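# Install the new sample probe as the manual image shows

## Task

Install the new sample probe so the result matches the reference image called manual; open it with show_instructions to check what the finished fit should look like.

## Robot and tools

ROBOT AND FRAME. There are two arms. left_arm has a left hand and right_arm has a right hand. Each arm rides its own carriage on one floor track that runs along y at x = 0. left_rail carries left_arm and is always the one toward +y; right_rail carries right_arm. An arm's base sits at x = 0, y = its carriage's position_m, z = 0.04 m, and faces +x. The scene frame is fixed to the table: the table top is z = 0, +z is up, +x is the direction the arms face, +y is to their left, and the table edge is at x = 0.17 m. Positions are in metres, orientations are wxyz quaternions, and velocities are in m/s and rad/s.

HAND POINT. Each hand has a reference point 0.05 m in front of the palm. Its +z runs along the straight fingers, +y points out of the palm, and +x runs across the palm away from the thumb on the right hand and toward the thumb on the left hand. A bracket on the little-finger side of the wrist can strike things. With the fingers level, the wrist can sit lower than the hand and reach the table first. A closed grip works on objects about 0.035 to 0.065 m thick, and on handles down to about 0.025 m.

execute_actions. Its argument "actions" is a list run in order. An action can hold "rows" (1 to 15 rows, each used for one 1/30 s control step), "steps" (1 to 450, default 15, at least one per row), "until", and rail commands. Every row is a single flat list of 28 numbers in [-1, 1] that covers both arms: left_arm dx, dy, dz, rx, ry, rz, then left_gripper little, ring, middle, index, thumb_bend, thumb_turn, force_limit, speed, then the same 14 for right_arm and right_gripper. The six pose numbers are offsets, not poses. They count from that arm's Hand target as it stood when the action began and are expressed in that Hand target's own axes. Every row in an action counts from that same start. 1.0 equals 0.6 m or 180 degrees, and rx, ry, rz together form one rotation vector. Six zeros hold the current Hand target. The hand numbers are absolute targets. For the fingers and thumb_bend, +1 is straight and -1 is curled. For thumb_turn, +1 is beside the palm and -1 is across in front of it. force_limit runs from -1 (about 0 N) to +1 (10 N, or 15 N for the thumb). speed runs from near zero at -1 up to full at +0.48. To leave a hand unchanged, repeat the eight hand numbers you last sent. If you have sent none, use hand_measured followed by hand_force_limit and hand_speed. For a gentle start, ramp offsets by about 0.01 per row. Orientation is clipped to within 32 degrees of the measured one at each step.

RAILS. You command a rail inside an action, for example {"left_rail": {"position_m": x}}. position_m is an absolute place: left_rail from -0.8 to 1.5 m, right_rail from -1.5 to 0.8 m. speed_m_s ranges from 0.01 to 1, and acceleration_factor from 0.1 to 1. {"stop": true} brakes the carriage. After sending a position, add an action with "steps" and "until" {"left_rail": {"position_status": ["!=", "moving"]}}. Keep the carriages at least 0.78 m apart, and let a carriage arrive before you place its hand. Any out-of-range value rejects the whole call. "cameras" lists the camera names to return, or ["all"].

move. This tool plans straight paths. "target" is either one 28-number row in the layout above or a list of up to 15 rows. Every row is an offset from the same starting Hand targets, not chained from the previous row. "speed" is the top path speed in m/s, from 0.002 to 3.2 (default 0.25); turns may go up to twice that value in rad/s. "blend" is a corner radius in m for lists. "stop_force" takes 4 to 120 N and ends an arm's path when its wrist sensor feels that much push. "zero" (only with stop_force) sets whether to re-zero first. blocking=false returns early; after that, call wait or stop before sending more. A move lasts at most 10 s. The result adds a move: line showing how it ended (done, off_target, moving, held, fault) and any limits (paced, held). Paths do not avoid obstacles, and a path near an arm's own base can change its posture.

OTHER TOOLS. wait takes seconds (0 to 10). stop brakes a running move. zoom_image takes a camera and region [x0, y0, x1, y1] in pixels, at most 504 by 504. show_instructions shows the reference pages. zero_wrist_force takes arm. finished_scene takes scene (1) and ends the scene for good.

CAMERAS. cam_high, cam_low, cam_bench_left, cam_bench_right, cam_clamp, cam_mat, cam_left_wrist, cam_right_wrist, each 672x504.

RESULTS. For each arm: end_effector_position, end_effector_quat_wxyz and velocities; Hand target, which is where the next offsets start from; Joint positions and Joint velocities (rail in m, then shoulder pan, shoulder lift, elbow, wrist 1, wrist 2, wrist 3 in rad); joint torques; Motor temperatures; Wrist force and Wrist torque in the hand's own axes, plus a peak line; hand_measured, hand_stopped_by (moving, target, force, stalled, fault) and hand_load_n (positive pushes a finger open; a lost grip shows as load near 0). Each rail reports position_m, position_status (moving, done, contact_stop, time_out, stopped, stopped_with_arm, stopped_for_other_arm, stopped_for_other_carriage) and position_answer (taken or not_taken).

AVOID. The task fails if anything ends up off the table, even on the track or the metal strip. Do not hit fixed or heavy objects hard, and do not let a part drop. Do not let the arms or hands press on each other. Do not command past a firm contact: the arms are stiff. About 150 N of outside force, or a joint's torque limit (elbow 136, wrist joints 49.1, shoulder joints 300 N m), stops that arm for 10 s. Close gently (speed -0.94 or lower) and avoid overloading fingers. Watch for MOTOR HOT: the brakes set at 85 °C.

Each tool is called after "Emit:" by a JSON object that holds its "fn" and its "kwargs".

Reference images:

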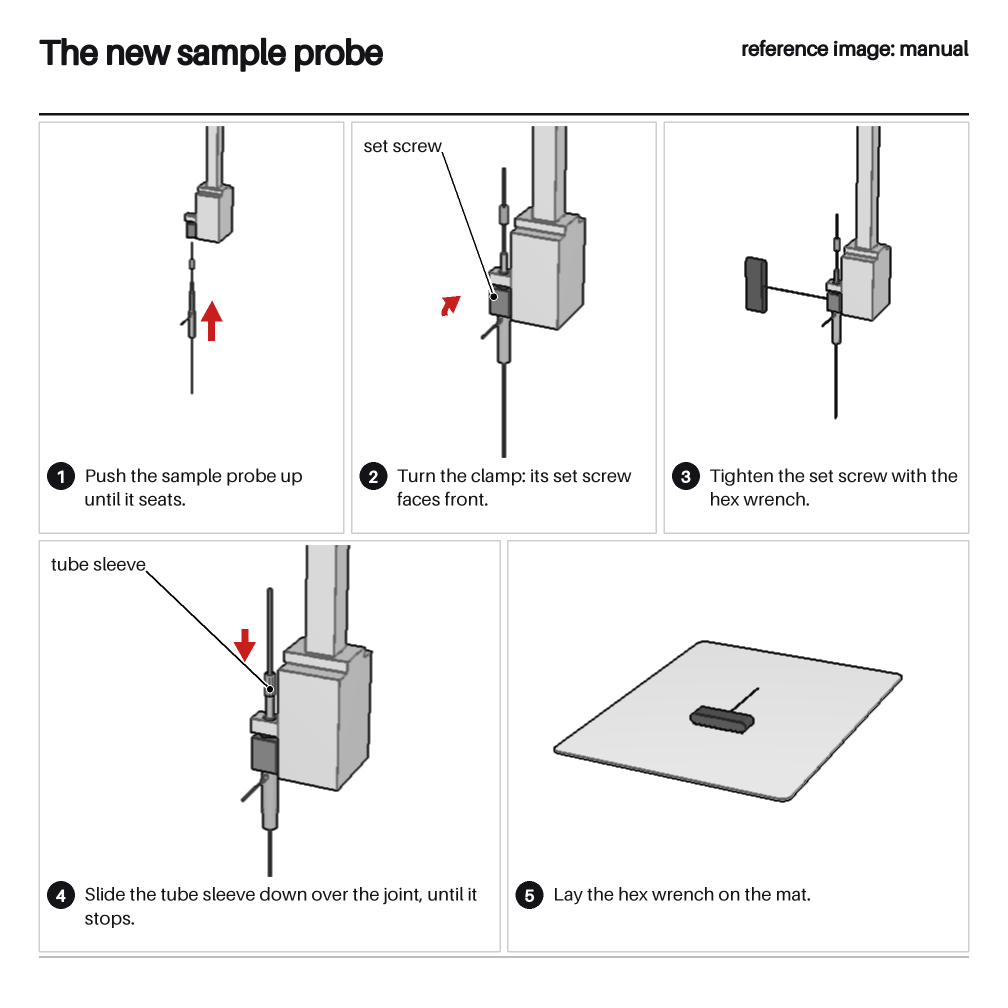

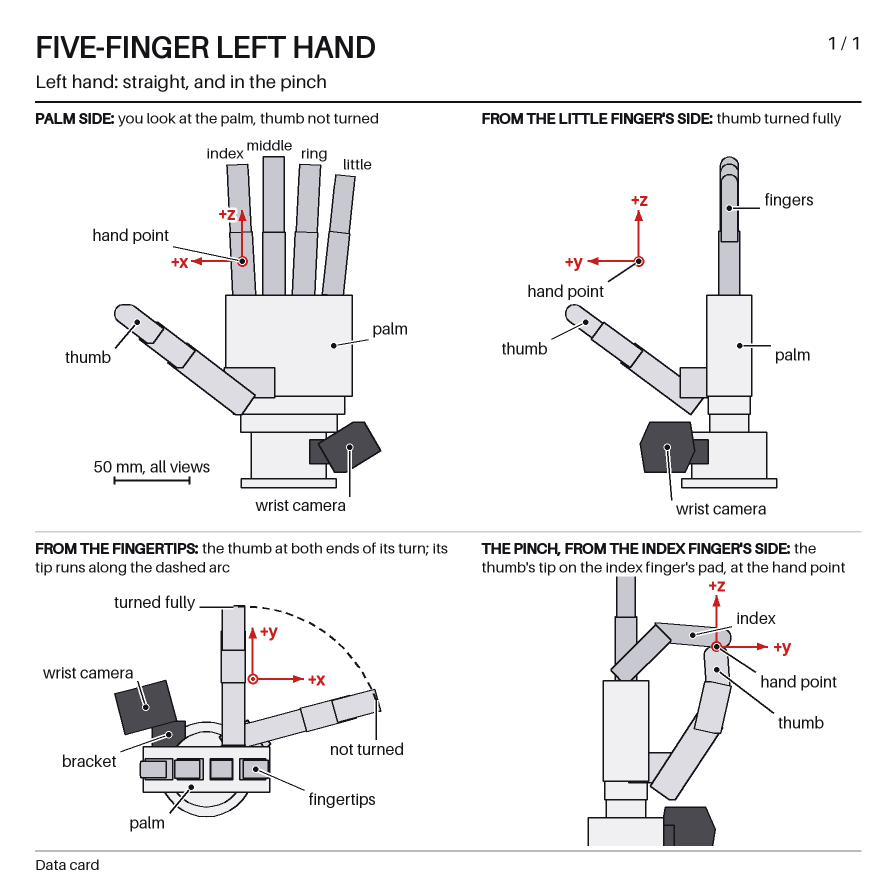

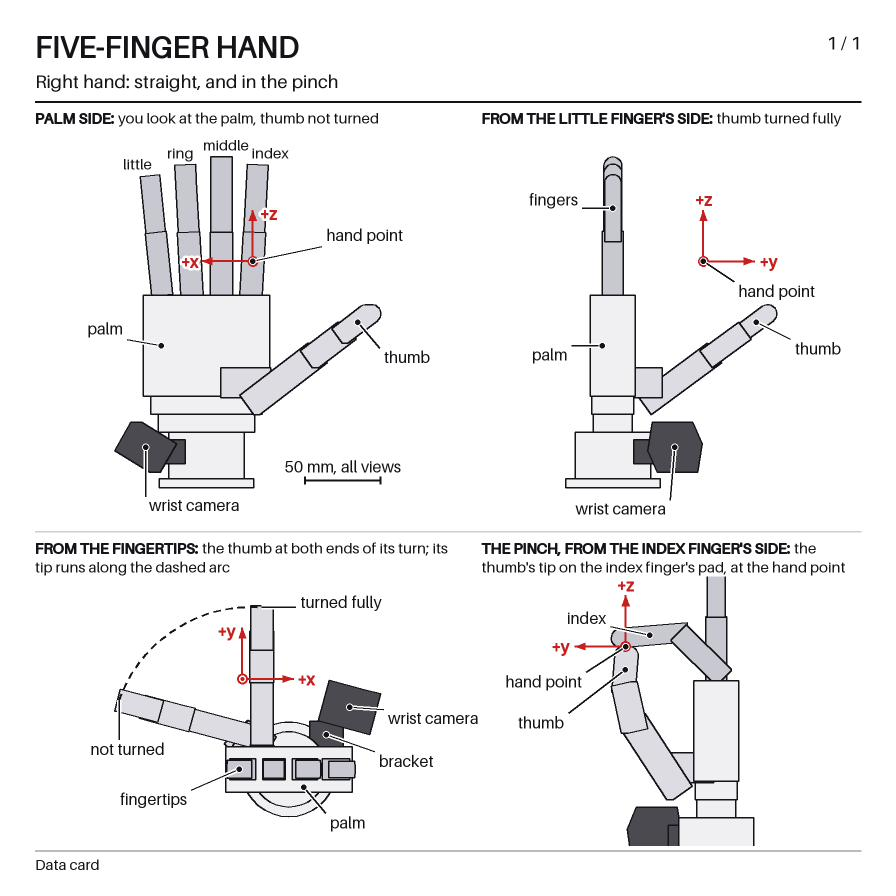

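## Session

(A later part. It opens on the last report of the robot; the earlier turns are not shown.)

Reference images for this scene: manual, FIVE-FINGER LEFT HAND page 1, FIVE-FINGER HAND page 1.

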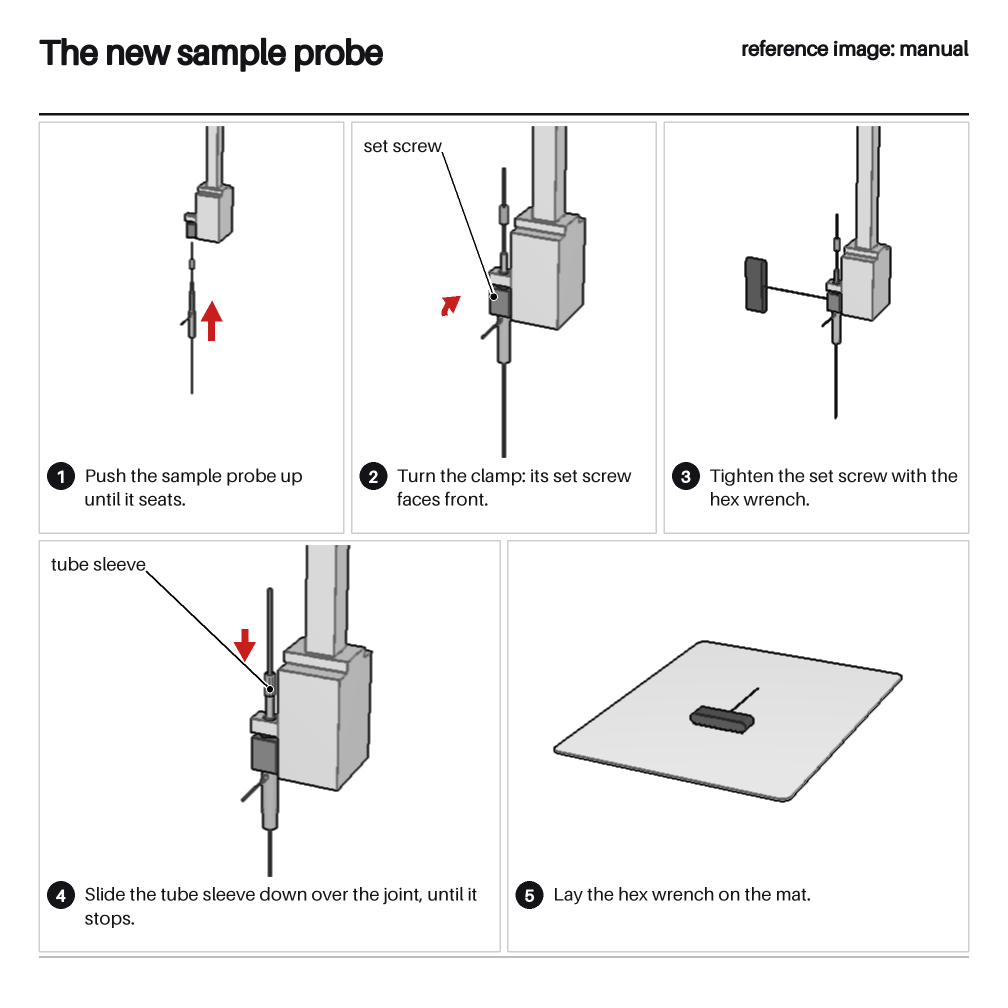

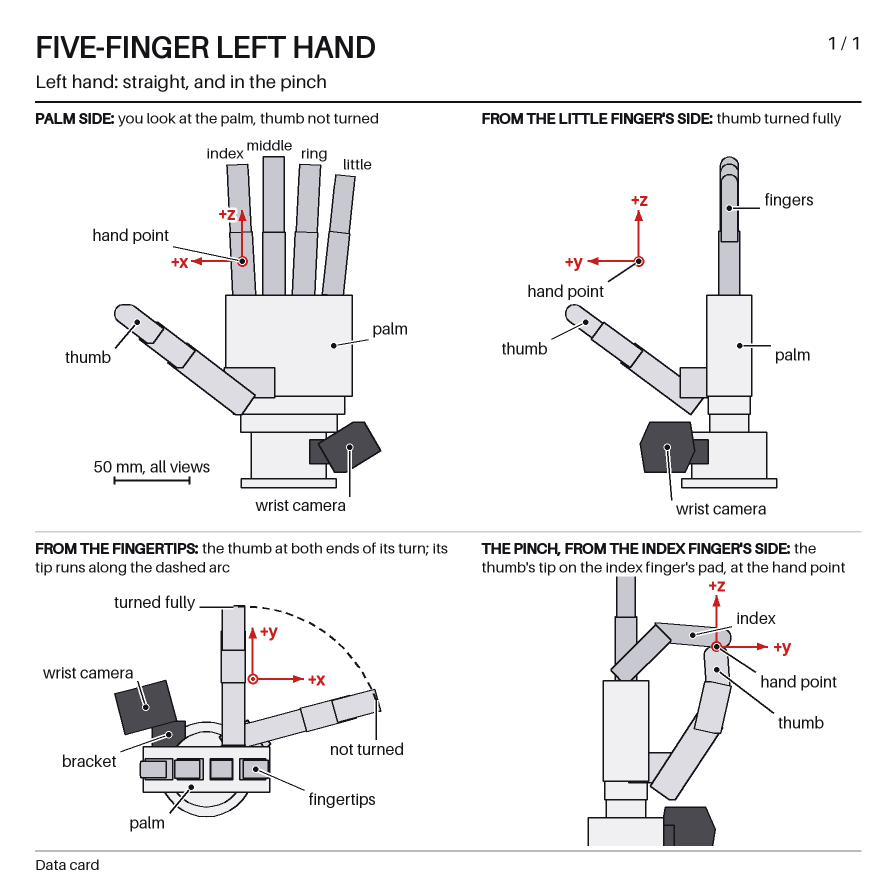

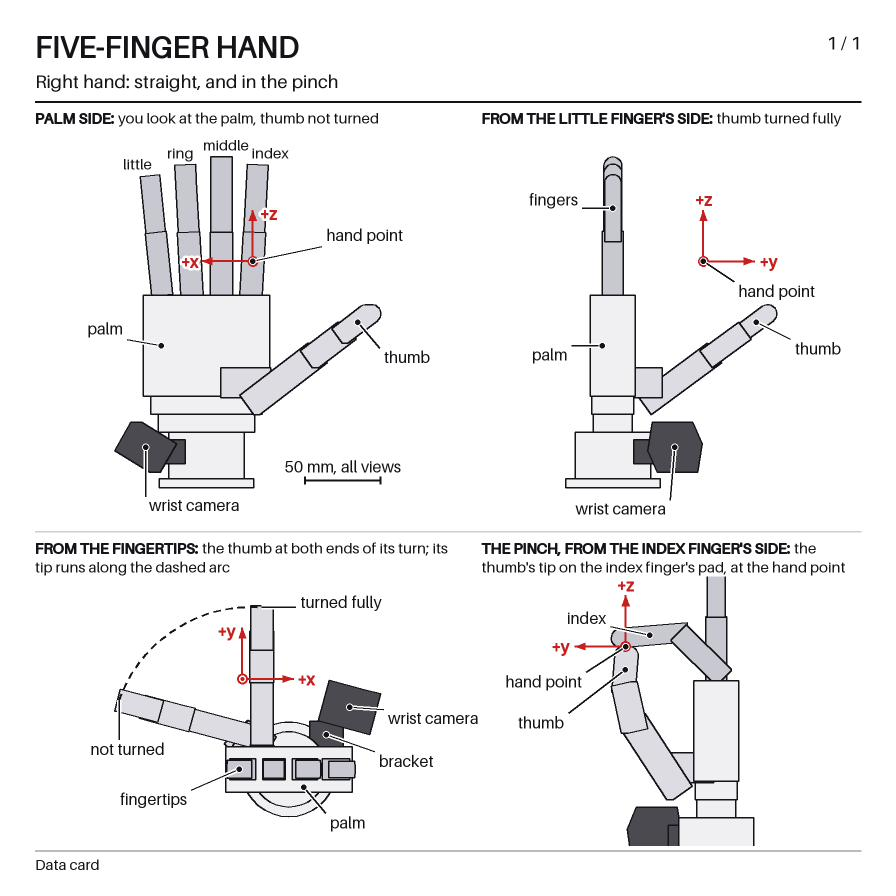

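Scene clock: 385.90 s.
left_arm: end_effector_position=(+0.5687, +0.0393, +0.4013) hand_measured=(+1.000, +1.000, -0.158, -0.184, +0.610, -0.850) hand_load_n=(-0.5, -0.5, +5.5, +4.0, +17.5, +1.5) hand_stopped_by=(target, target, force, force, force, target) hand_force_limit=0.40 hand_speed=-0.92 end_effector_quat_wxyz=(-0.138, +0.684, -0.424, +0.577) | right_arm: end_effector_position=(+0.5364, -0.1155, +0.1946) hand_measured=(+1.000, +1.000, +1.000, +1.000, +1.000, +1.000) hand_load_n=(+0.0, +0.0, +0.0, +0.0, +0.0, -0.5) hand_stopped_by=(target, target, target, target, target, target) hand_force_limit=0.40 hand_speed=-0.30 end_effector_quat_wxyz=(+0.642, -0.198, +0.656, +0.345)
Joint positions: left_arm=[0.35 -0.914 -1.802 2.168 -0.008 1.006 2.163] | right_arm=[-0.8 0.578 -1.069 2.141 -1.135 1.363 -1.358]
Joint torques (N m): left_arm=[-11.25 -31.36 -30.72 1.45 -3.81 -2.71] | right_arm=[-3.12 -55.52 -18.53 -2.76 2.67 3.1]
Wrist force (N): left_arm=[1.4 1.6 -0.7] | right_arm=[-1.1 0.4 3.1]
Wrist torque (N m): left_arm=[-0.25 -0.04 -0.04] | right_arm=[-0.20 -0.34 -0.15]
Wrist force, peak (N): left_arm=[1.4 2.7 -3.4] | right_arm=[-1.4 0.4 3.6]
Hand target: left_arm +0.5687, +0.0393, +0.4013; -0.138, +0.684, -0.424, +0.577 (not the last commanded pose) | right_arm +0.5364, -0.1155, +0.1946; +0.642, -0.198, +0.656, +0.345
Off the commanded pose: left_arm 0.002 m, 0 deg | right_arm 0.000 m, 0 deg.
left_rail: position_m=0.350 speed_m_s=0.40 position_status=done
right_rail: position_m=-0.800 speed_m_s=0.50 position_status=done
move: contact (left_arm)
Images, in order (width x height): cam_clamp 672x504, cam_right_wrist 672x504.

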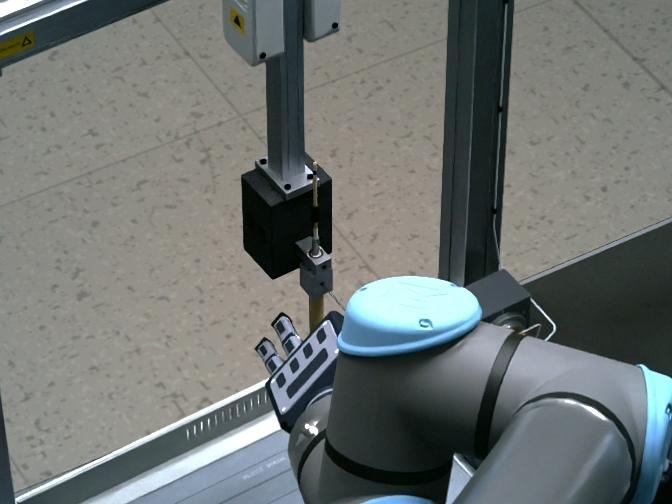

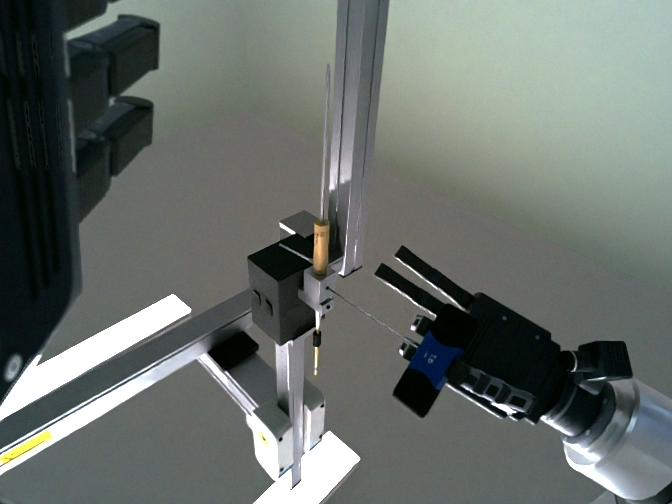

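Emit:
{"fn": "move", "kwargs": {"target": [0.00467,-0.00584,-0.00483,-0.01381,-0.00678,-0.00519,1,1,-0.6,-0.6,0.25,-0.85,0.4,-0.92,0,0,0,0,0,0,1,1,1,1,1,1,0.4,-0.3], "speed": 0.05}}

Emit:
{"fn": "move", "kwargs": {"target": [-0.00045,-0.00342,0.0057,0,0,0,1,1,-0.6,-0.6,0.25,-0.85,0.4,-0.92,0,0,0,0,0,0,1,1,1,1,1,1,0.4,-0.3], "speed": 0.005, "stop_force": 4, "cameras": ["cam_clamp","cam_right_wrist"]}}

Emit:
{"fn": "zoom_image", "kwargs": {"camera": "cam_clamp", "region": [314, 276, 332, 294]}}

Emit:
{"fn": "zoom_image", "kwargs": {"camera": "cam_right_wrist", "region": [318, 278, 338, 298]}}

Emit:
{"fn": "zoom_image", "kwargs": {"camera": "cam_right_wrist", "region": [370, 305, 430, 365]}}

Emit:
{"fn": "zoom_image", "kwargs": {"camera": "cam_clamp", "region": [315, 275, 355, 315]}}

Scene clock: 389.87 s.
left_arm: end_effector_position=(+0.5675, +0.0402, +0.4064) hand_measured=(+1.000, +1.000, -0.158, -0.184, +0.610, -0.850) hand_load_n=(+0.0, +0.0, +7.5, +5.5, +16.0, +2.0) hand_stopped_by=(target, target, force, force, force, target) hand_force_limit=0.40 hand_speed=-0.92 end_effector_quat_wxyz=(-0.123, +0.697, -0.429, +0.562) | right_arm: end_effector_position=(+0.5364, -0.1155, +0.1946) hand_measured=(+1.000, +1.000, +1.000, +1.000, +1.000, +1.000) hand_load_n=(+0.0, +0.0, +0.0, +0.0, +0.0, -0.5) hand_stopped_by=(target, target, target, target, target, target) hand_force_limit=0.40 hand_speed=-0.30 end_effector_quat_wxyz=(+0.642, -0.198, +0.656, +0.345)
Joint positions: left_arm=[0.35 -0.896 -1.796 2.139 0.059 1.047 2.13] | right_arm=[-0.8 0.578 -1.069 2.141 -1.135 1.363 -1.358]
Joint torques (N m): left_arm=[12.14 -4.53 -45.17 2.49 2.28 -3.17] | right_arm=[-1.47 -54.39 -18.63 -2.68 2.84 3.15]
Wrist force (N): left_arm=[1.6 -0.5 2.9] | right_arm=[-1.5 0.6 2.9]
Wrist torque (N m): left_arm=[-0.14 -0.06 0.24] | right_arm=[-0.15 -0.27 -0.17]
Wrist force, peak (N): left_arm=[1.2 -0.7 3.2] | right_arm=[-1.7 0.6 3.3]
Hand target: left_arm +0.5675, +0.0402, +0.4064; -0.123, +0.697, -0.429, +0.562 | right_arm +0.5364, -0.1155, +0.1946; +0.642, -0.198, +0.656, +0.345
Off the commanded pose: left_arm 0.000 m, 0 deg | right_arm 0.000 m, 0 deg.
left_rail: position_m=0.350 speed_m_s=0.40 position_status=done
right_rail: position_m=-0.800 speed_m_s=0.50 position_status=done
move: done

Scene clock: 391.47 s.
left_arm: end_effector_position=(+0.5699, +0.0404, +0.4064) hand_measured=(+1.000, +1.000, -0.158, -0.184, +0.610, -0.850) hand_load_n=(+0.0, +0.0, +6.0, +4.5, +17.0, +1.5) hand_stopped_by=(target, target, force, force, force, target) hand_force_limit=0.40 hand_speed=-0.92 end_effector_quat_wxyz=(-0.123, +0.697, -0.429, +0.562) | right_arm: end_effector_position=(+0.5364, -0.1155, +0.1946) hand_measured=(+1.000, +1.000, +1.000, +1.000, +1.000, +1.000) hand_load_n=(+0.0, +0.0, +0.0, +0.0, +0.0, +0.0) hand_stopped_by=(target, target, target, target, target, target) hand_force_limit=0.40 hand_speed=-0.30 end_effector_quat_wxyz=(+0.642, -0.198, +0.656, +0.345)
Joint positions: left_arm=[0.35 -0.89 -1.792 2.136 0.057 1.053 2.132] | right_arm=[-0.8 0.578 -1.069 2.141 -1.135 1.363 -1.358]
Joint torques (N m): left_arm=[-9.54 -33.74 -30.81 1.69 -3.82 -2.49] | right_arm=[-3.02 -55.02 -18.97 -2.63 2.74 3.09]
Wrist force (N): left_arm=[1.1 1.7 -0.1] | right_arm=[-1.2 0.6 2.8]
Wrist torque (N m): left_arm=[-0.18 -0.01 0.01] | right_arm=[-0.14 -0.31 -0.16]
Wrist force, peak (N): left_arm=[1.5 2.5 -2.5] | right_arm=[-1.7 0.6 3.2]
Hand target: left_arm +0.5699, +0.0404, +0.4064; -0.123, +0.697, -0.429, +0.562 (not the last commanded pose) | right_arm +0.5364, -0.1155, +0.1946; +0.642, -0.198, +0.656, +0.345
Off the commanded pose: left_arm 0.002 m, 0 deg | right_arm 0.000 m, 0 deg.
left_rail: position_m=0.350 speed_m_s=0.40 position_status=done
right_rail: position_m=-0.800 speed_m_s=0.50 position_status=done
move: contact (left_arm)
Images, in order (width x height): cam_clamp 672x504, cam_right_wrist 672x504.

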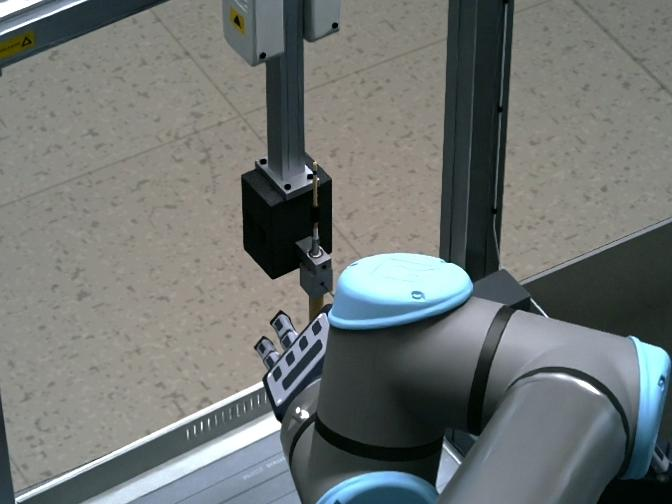

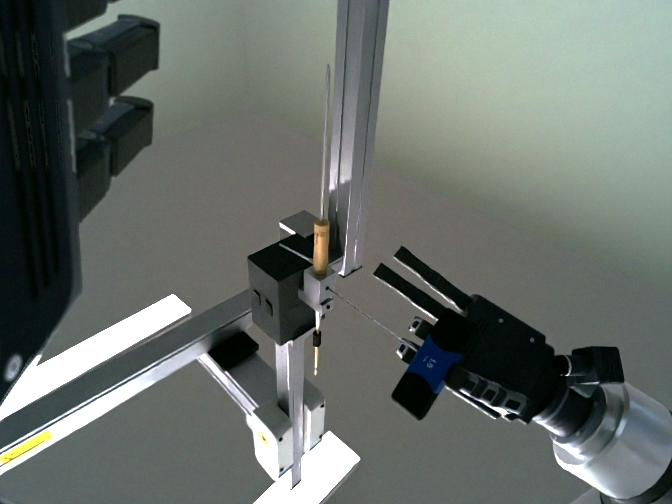

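Scaled by 28.000 from the camera's 672x504 image, which has a finer 960x720 frame.

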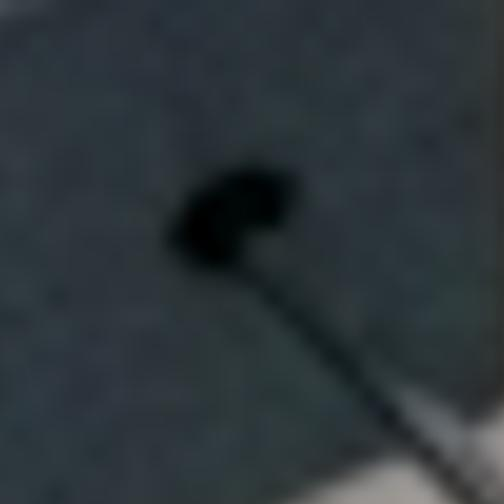

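Scaled by 25.200 from the camera's 672x504 image, which has a finer 960x720 frame.

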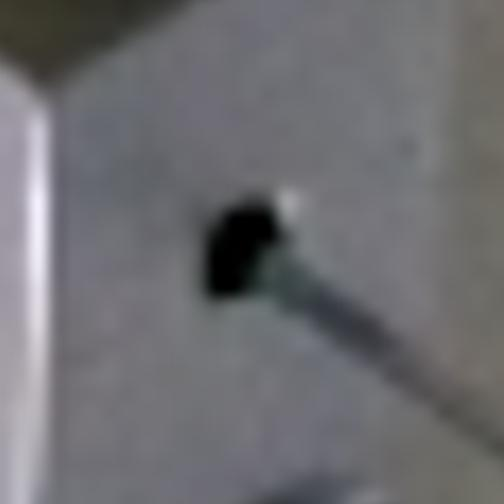

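Scaled by 8.400 from the camera's 672x504 image, which has a finer 960x720 frame.

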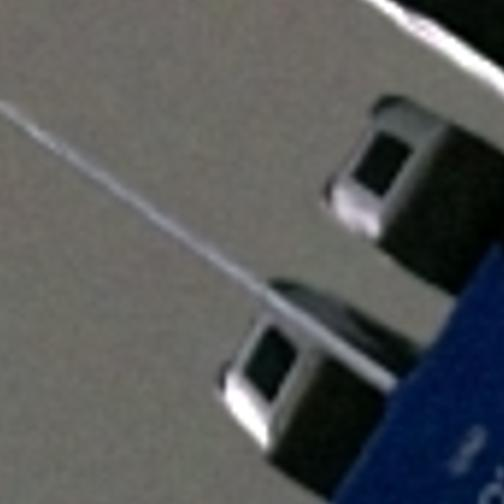

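Scaled by 12.600 from the camera's 672x504 image, which has a finer 960x720 frame.

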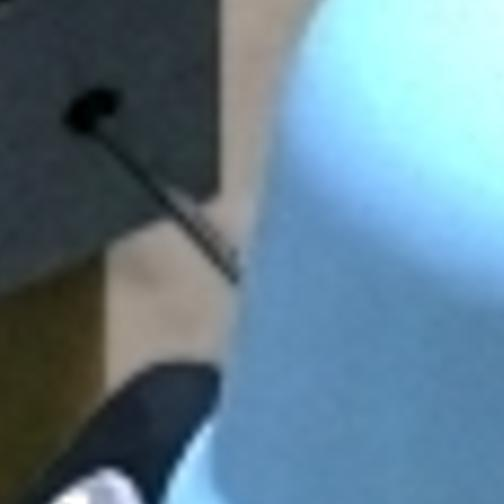

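Emit:
{"fn": "move", "kwargs": {"target": [0.0117,0.00301,0.00333,-0.011,-0.0865,0.142,1,1,-0.6,-0.6,0.25,-0.85,0.4,-0.92,0,0,0,0,0,0,1,1,1,1,1,1,0.4,-0.3], "speed": 0.1, "cameras": ["cam_clamp","cam_right_wrist"]}}

Emit:
{"fn": "zoom_image", "kwargs": {"camera": "cam_clamp", "region": [314, 276, 332, 294]}}

Emit:
{"fn": "zoom_image", "kwargs": {"camera": "cam_right_wrist", "region": [318, 278, 338, 298]}}

Emit:
{"fn": "zoom_image", "kwargs": {"camera": "cam_right_wrist", "region": [370, 305, 430, 365]}}

Scene clock: 395.30 s.
left_arm: end_effector_position=(+0.5708, +0.0336, +0.4092) hand_measured=(+1.000, +1.000, -0.158, -0.184, +0.610, -0.850) hand_load_n=(+0.0, +0.0, +7.5, +5.5, +16.0, +2.0) hand_stopped_by=(target, target, force, force, force, target) hand_force_limit=0.40 hand_speed=-0.92 end_effector_quat_wxyz=(-0.289, +0.656, -0.561, +0.414) | right_arm: end_effector_position=(+0.5364, -0.1155, +0.1946) hand_measured=(+1.000, +1.000, +1.000, +1.000, +1.000, +1.000) hand_load_n=(+0.0, +0.0, +0.0, +0.0, +0.0, +0.0) hand_stopped_by=(target, target, target, target, target, target) hand_force_limit=0.40 hand_speed=-0.30 end_effector_quat_wxyz=(+0.642, -0.198, +0.656, +0.345)
Joint positions: left_arm=[0.35 -1 -1.667 1.946 0.456 0.818 2.333] | right_arm=[-0.8 0.578 -1.069 2.141 -1.135 1.363 -1.358]
Joint torques (N m): left_arm=[-8.01 -17.52 -45.68 3.42 -3.56 3.71] | right_arm=[-3.21 -53.92 -18.5 -2.57 2.68 2.95]
Wrist force (N): left_arm=[0.4 -0.9 2.6] | right_arm=[-1.2 0.3 2.6]
Wrist torque (N m): left_arm=[-0.12 0.05 0.00] | right_arm=[-0.18 -0.31 -0.16]
Wrist force, peak (N): left_arm=[0.5 -1.0 3.1] | right_arm=[-1.7 0.4 3.3]
Hand target: left_arm +0.5708, +0.0336, +0.4092; -0.289, +0.656, -0.561, +0.414 | right_arm +0.5364, -0.1155, +0.1946; +0.642, -0.198, +0.656, +0.345
Off the commanded pose: left_arm 0.000 m, 0 deg | right_arm 0.000 m, 0 deg.
left_rail: position_m=0.350 speed_m_s=0.40 position_status=done
right_rail: position_m=-0.800 speed_m_s=0.50 position_status=done
move: done
Images, in order (width x height): cam_clamp 672x504, cam_right_wrist 672x504.

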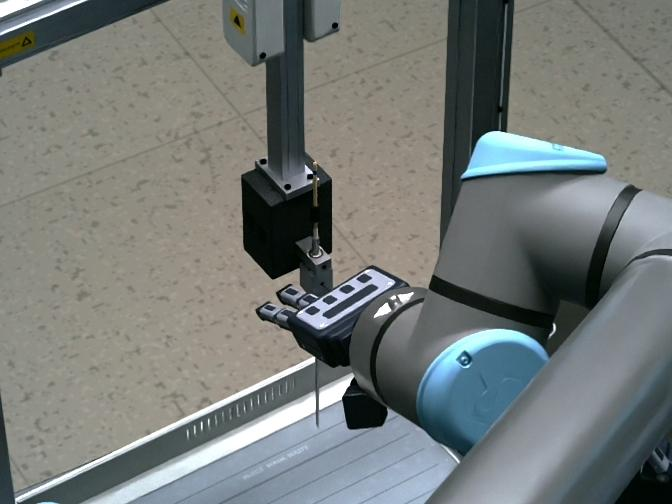

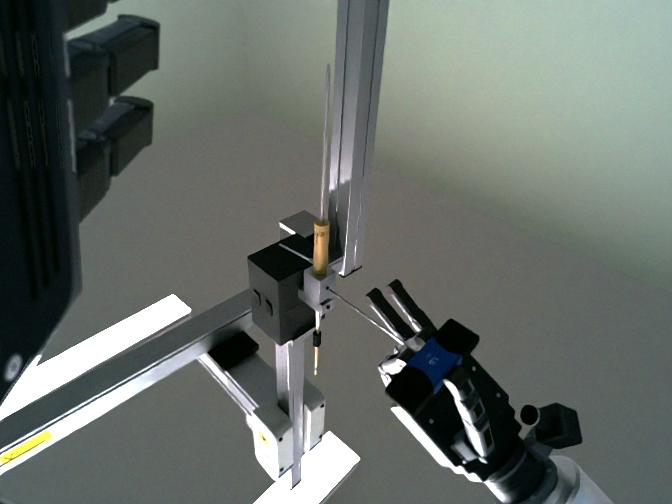

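Scaled by 28.000 from the camera's 672x504 image, which has a finer 960x720 frame.

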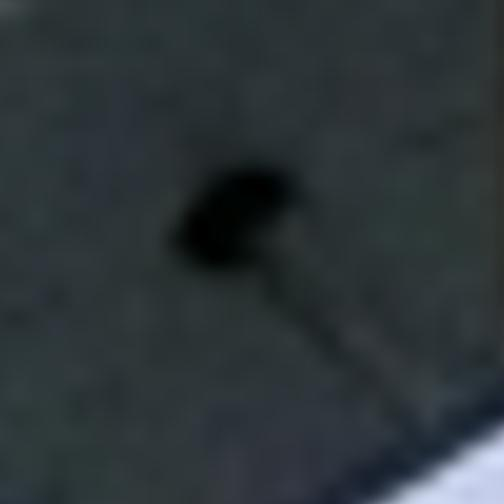

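Scaled by 25.200 from the camera's 672x504 image, which has a finer 960x720 frame.

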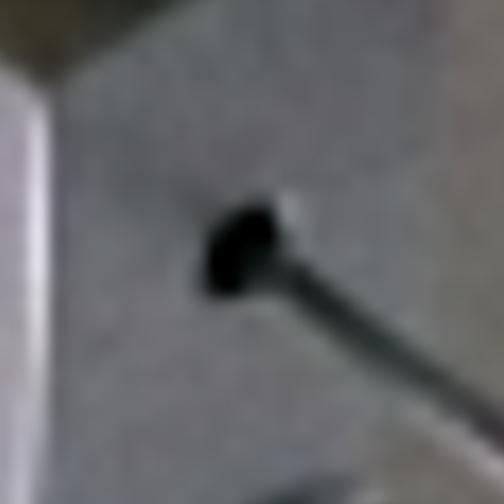

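Scaled by 8.400 from the camera's 672x504 image, which has a finer 960x720 frame.

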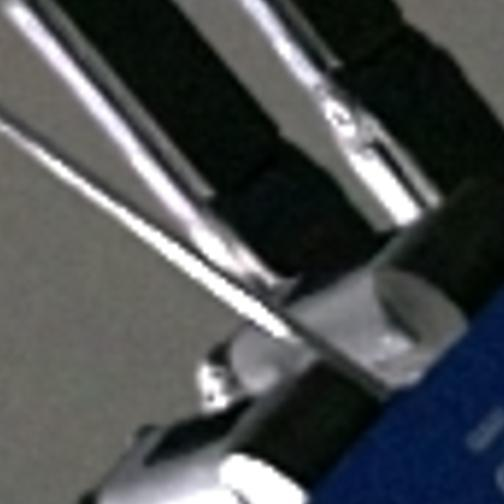

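Emit:
{"fn": "move", "kwargs": {"target": [-0.00045,-0.00342,0.0057,0,0,0,1,1,-0.6,-0.6,0.25,-0.85,0.4,-0.92,0,0,0,0,0,0,1,1,1,1,1,1,0.4,-0.3], "speed": 0.005, "stop_force": 4, "cameras": ["cam_clamp","cam_right_wrist"]}}

Emit:
{"fn": "zoom_image", "kwargs": {"camera": "cam_clamp", "region": [314, 276, 332, 294]}}

Emit:
{"fn": "zoom_image", "kwargs": {"camera": "cam_right_wrist", "region": [318, 278, 338, 298]}}

Scene clock: 396.80 s.
left_arm: end_effector_position=(+0.5711, +0.0336, +0.4092) hand_measured=(+1.000, +1.000, -0.158, -0.184, +0.610, -0.850) hand_load_n=(+0.0, +0.0, +5.5, +3.5, +18.0, +2.0) hand_stopped_by=(target, target, force, force, force, target) hand_force_limit=0.40 hand_speed=-0.92 end_effector_quat_wxyz=(-0.289, +0.656, -0.561, +0.414) | right_arm: end_effector_position=(+0.5364, -0.1155, +0.1946) hand_measured=(+1.000, +1.000, +1.000, +1.000, +1.000, +1.000) hand_load_n=(+0.0, +0.0, +0.0, +0.0, +0.0, +0.0) hand_stopped_by=(target, target, target, target, target, target) hand_force_limit=0.40 hand_speed=-0.30 end_effector_quat_wxyz=(+0.642, -0.198, +0.656, +0.345)
Joint positions: left_arm=[0.35 -1 -1.666 1.946 0.456 0.819 2.333] | right_arm=[-0.8 0.578 -1.069 2.141 -1.135 1.363 -1.358]
Joint torques (N m): left_arm=[-8.32 -42.49 -29.97 3.07 -4.72 -3] | right_arm=[-2.89 -54.33 -18.07 -2.47 2.81 3.22]
Wrist force (N): left_arm=[0.4 2.5 -1.8] | right_arm=[-1.3 0.4 2.7]
Wrist torque (N m): left_arm=[-0.20 0.01 0.00] | right_arm=[-0.17 -0.29 -0.17]
Wrist force, peak (N): left_arm=[0.4 3.5 -3.3] | right_arm=[-1.4 0.7 3.2]
Hand target: left_arm +0.5711, +0.0336, +0.4092; -0.289, +0.656, -0.561, +0.414 (not the last commanded pose) | right_arm +0.5364, -0.1155, +0.1946; +0.642, -0.198, +0.656, +0.345
Off the commanded pose: left_arm 0.004 m, 0 deg | right_arm 0.000 m, 0 deg.
left_rail: position_m=0.350 speed_m_s=0.40 position_status=done
right_rail: position_m=-0.800 speed_m_s=0.50 position_status=done
move: contact (left_arm)
Images, in order (width x height): cam_clamp 672x504, cam_right_wrist 672x504.

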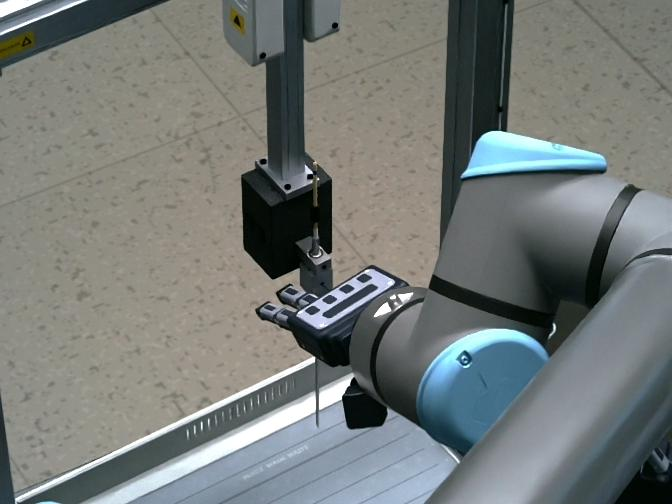

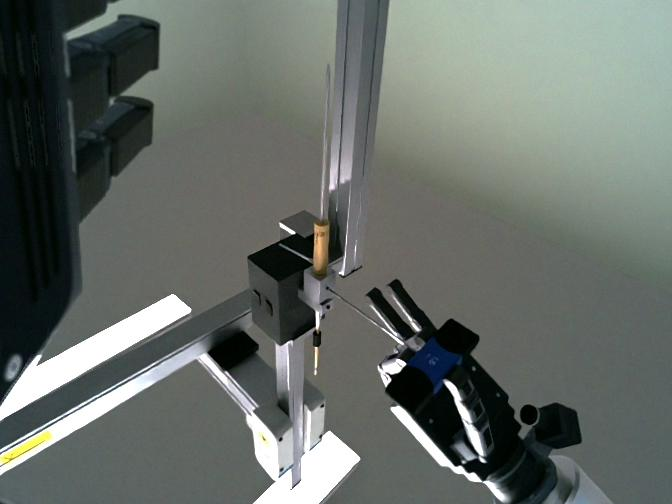

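Scaled by 28.000 from the camera's 672x504 image, which has a finer 960x720 frame.

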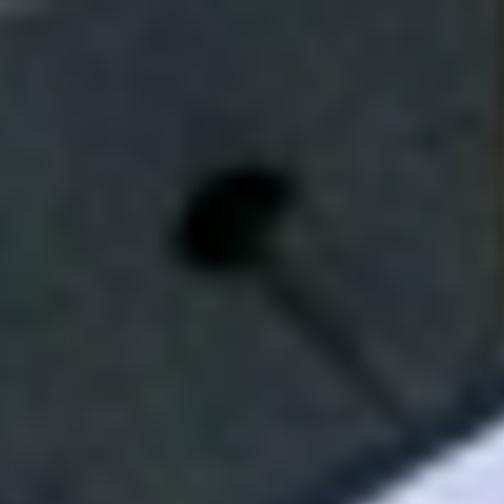

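Scaled by 25.200 from the camera's 672x504 image, which has a finer 960x720 frame.

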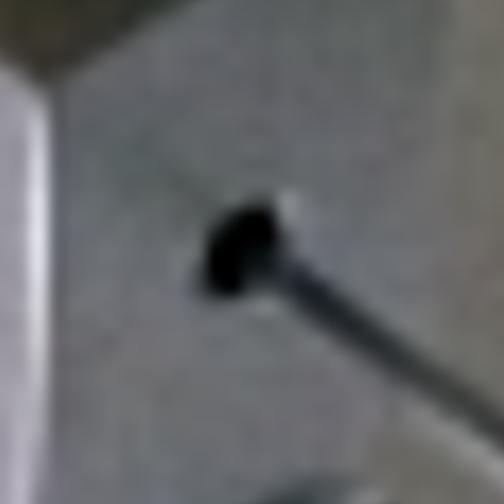

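Emit:
{"fn": "move", "kwargs": {"target": [0,0,0,0,0,0,1,1,-0.6,-0.6,0.25,-0.85,0.4,-0.92,-0.231,-0.13,0.1867,-0.1156,0.0945,-0.0968,1,1,1,1,1,1,0.4,-0.3], "speed": 0.15, "cameras": ["cam_clamp","cam_right_wrist"]}}

Scene clock: 400.97 s.
left_arm: end_effector_position=(+0.5711, +0.0336, +0.4092) hand_measured=(+1.000, +1.000, -0.158, -0.184, +0.610, -0.850) hand_load_n=(+0.0, -0.5, +5.0, +3.5, +18.0, +2.0) hand_stopped_by=(target, target, force, force, force, target) hand_force_limit=0.40 hand_speed=-0.92 end_effector_quat_wxyz=(-0.289, +0.656, -0.561, +0.414) | right_arm: end_effector_position=(+0.6837, -0.1151, +0.3216) hand_measured=(+1.000, +1.000, +1.000, +1.000, +1.000, +1.000) hand_load_n=(+0.0, +0.0, +0.0, +0.0, +0.0, +0.0) hand_stopped_by=(target, target, target, target, target, target) hand_force_limit=0.40 hand_speed=-0.30 end_effector_quat_wxyz=(+0.537, -0.454, +0.633, +0.323)
Joint positions: left_arm=[0.35 -1 -1.667 1.946 0.456 0.819 2.333] | right_arm=[-0.8 0.347 -1.085 1.627 -0.232 0.778 -1.875]
Joint torques (N m): left_arm=[-9.37 -42.85 -30.77 2.66 -3.36 -3.66] | right_arm=[-7.81 -60.74 -45.86 3.3 -3.99 -4.02]
Wrist force (N): left_arm=[0.1 2.4 -1.8] | right_arm=[-0.7 -0.6 2.4]
Wrist torque (N m): left_arm=[-0.20 0.05 -0.02] | right_arm=[-0.11 -0.41 0.18]
Wrist force, peak (N): left_arm=[0.2 2.6 -2.3] | right_arm=[-1.9 0.2 3.4]
Hand target: left_arm +0.5711, +0.0336, +0.4092; -0.289, +0.656, -0.561, +0.414 | right_arm +0.6837, -0.1151, +0.3217; +0.537, -0.454, +0.633, +0.323
Off the commanded pose: left_arm 0.000 m, 0 deg | right_arm 0.000 m, 0 deg.
left_rail: position_m=0.350 speed_m_s=0.40 position_status=done
right_rail: position_m=-0.800 speed_m_s=0.50 position_status=done
move: done
Images, in order (width x height): cam_clamp 672x504, cam_right_wrist 672x504.

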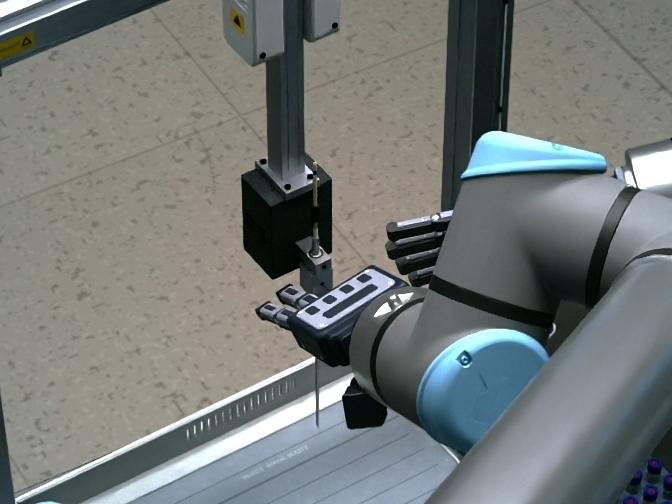

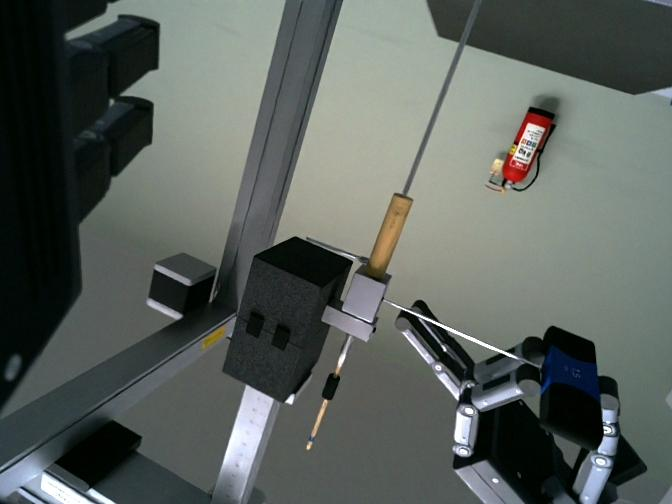

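Emit:
{"fn": "zoom_image", "kwargs": {"camera": "cam_right_wrist", "region": [320, 240, 440, 360]}}

Emit:
{"fn": "zoom_image", "kwargs": {"camera": "cam_right_wrist", "region": [360, 275, 410, 325]}}

Emit:
{"fn": "zoom_image", "kwargs": {"camera": "cam_right_wrist", "region": [460, 300, 600, 440]}}

Scaled by 4.200 from the camera's 672x504 image, which has a finer 960x720 frame.

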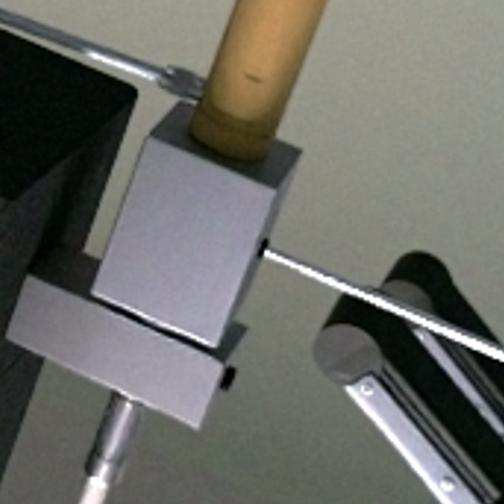

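Scaled by 10.080 from the camera's 672x504 image, which has a finer 960x720 frame.

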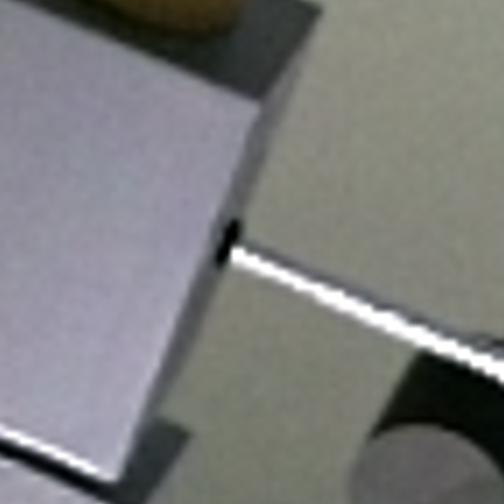

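Scaled by 3.600 from the camera's 672x504 image, which has a finer 960x720 frame.

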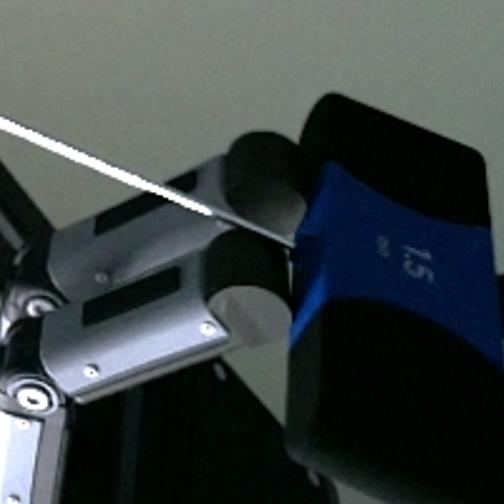

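Emit:
{"fn": "zoom_image", "kwargs": {"camera": "cam_right_wrist", "region": [374, 290, 394, 310]}}

Emit:
{"fn": "zoom_image", "kwargs": {"camera": "cam_right_wrist", "region": [400, 295, 420, 315]}}

Emit:
{"fn": "zoom_image", "kwargs": {"camera": "cam_right_wrist", "region": [490, 335, 510, 355]}}

Emit:
{"fn": "zoom_image", "kwargs": {"camera": "cam_right_wrist", "region": [340, 260, 396, 316]}}

Scaled by 25.200 from the camera's 672x504 image, which has a finer 960x720 frame.

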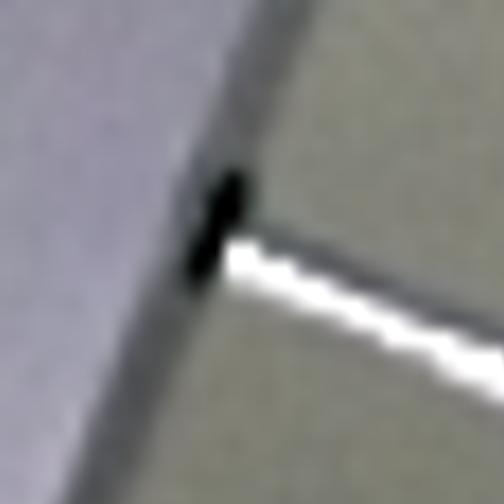

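Scaled by 25.200 from the camera's 672x504 image, which has a finer 960x720 frame.

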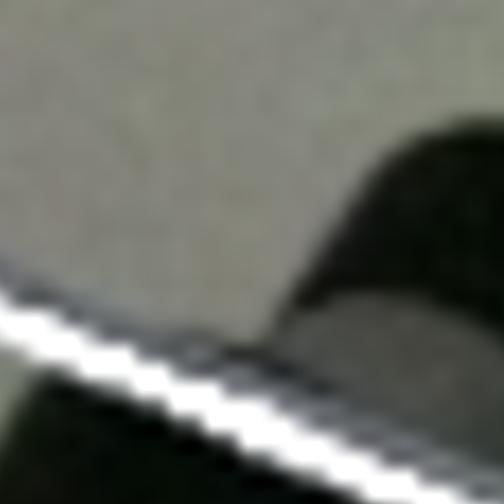

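Scaled by 25.200 from the camera's 672x504 image, which has a finer 960x720 frame.

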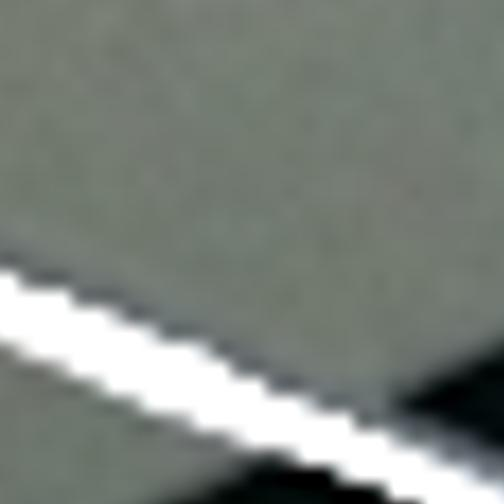

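Scaled by 9.000 from the camera's 672x504 image, which has a finer 960x720 frame.

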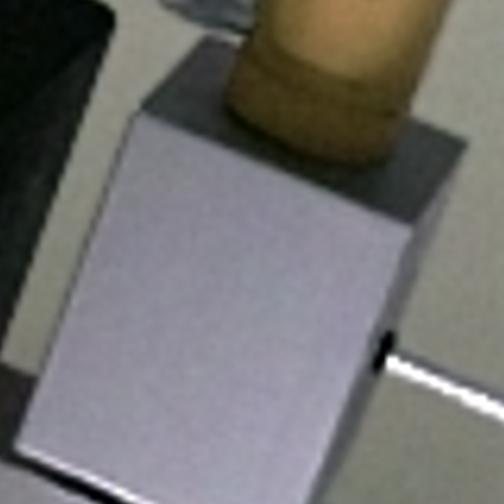

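Emit:
{"fn": "zoom_image", "kwargs": {"camera": "cam_right_wrist", "region": [335, 262, 365, 292]}}

Emit:
{"fn": "zoom_image", "kwargs": {"camera": "cam_right_wrist", "region": [370, 265, 400, 295]}}

Emit:
{"fn": "zoom_image", "kwargs": {"camera": "cam_right_wrist", "region": [330, 295, 380, 345]}}

Scaled by 16.800 from the camera's 672x504 image, which has a finer 960x720 frame.

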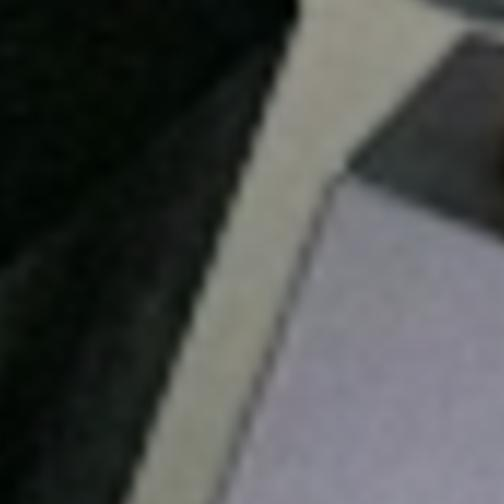

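Scaled by 16.800 from the camera's 672x504 image, which has a finer 960x720 frame.

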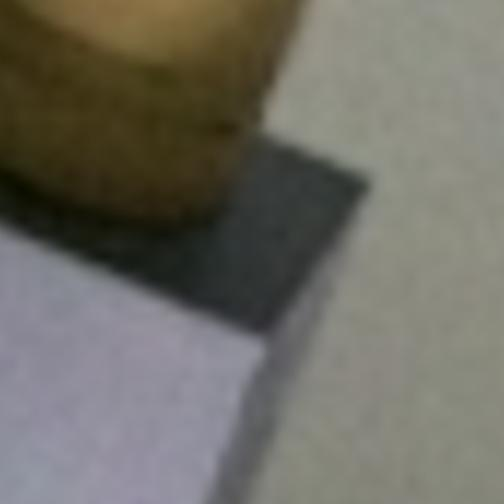

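Scaled by 10.080 from the camera's 672x504 image, which has a finer 960x720 frame.

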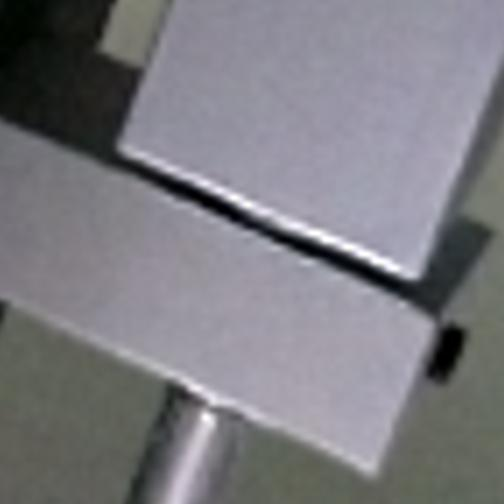

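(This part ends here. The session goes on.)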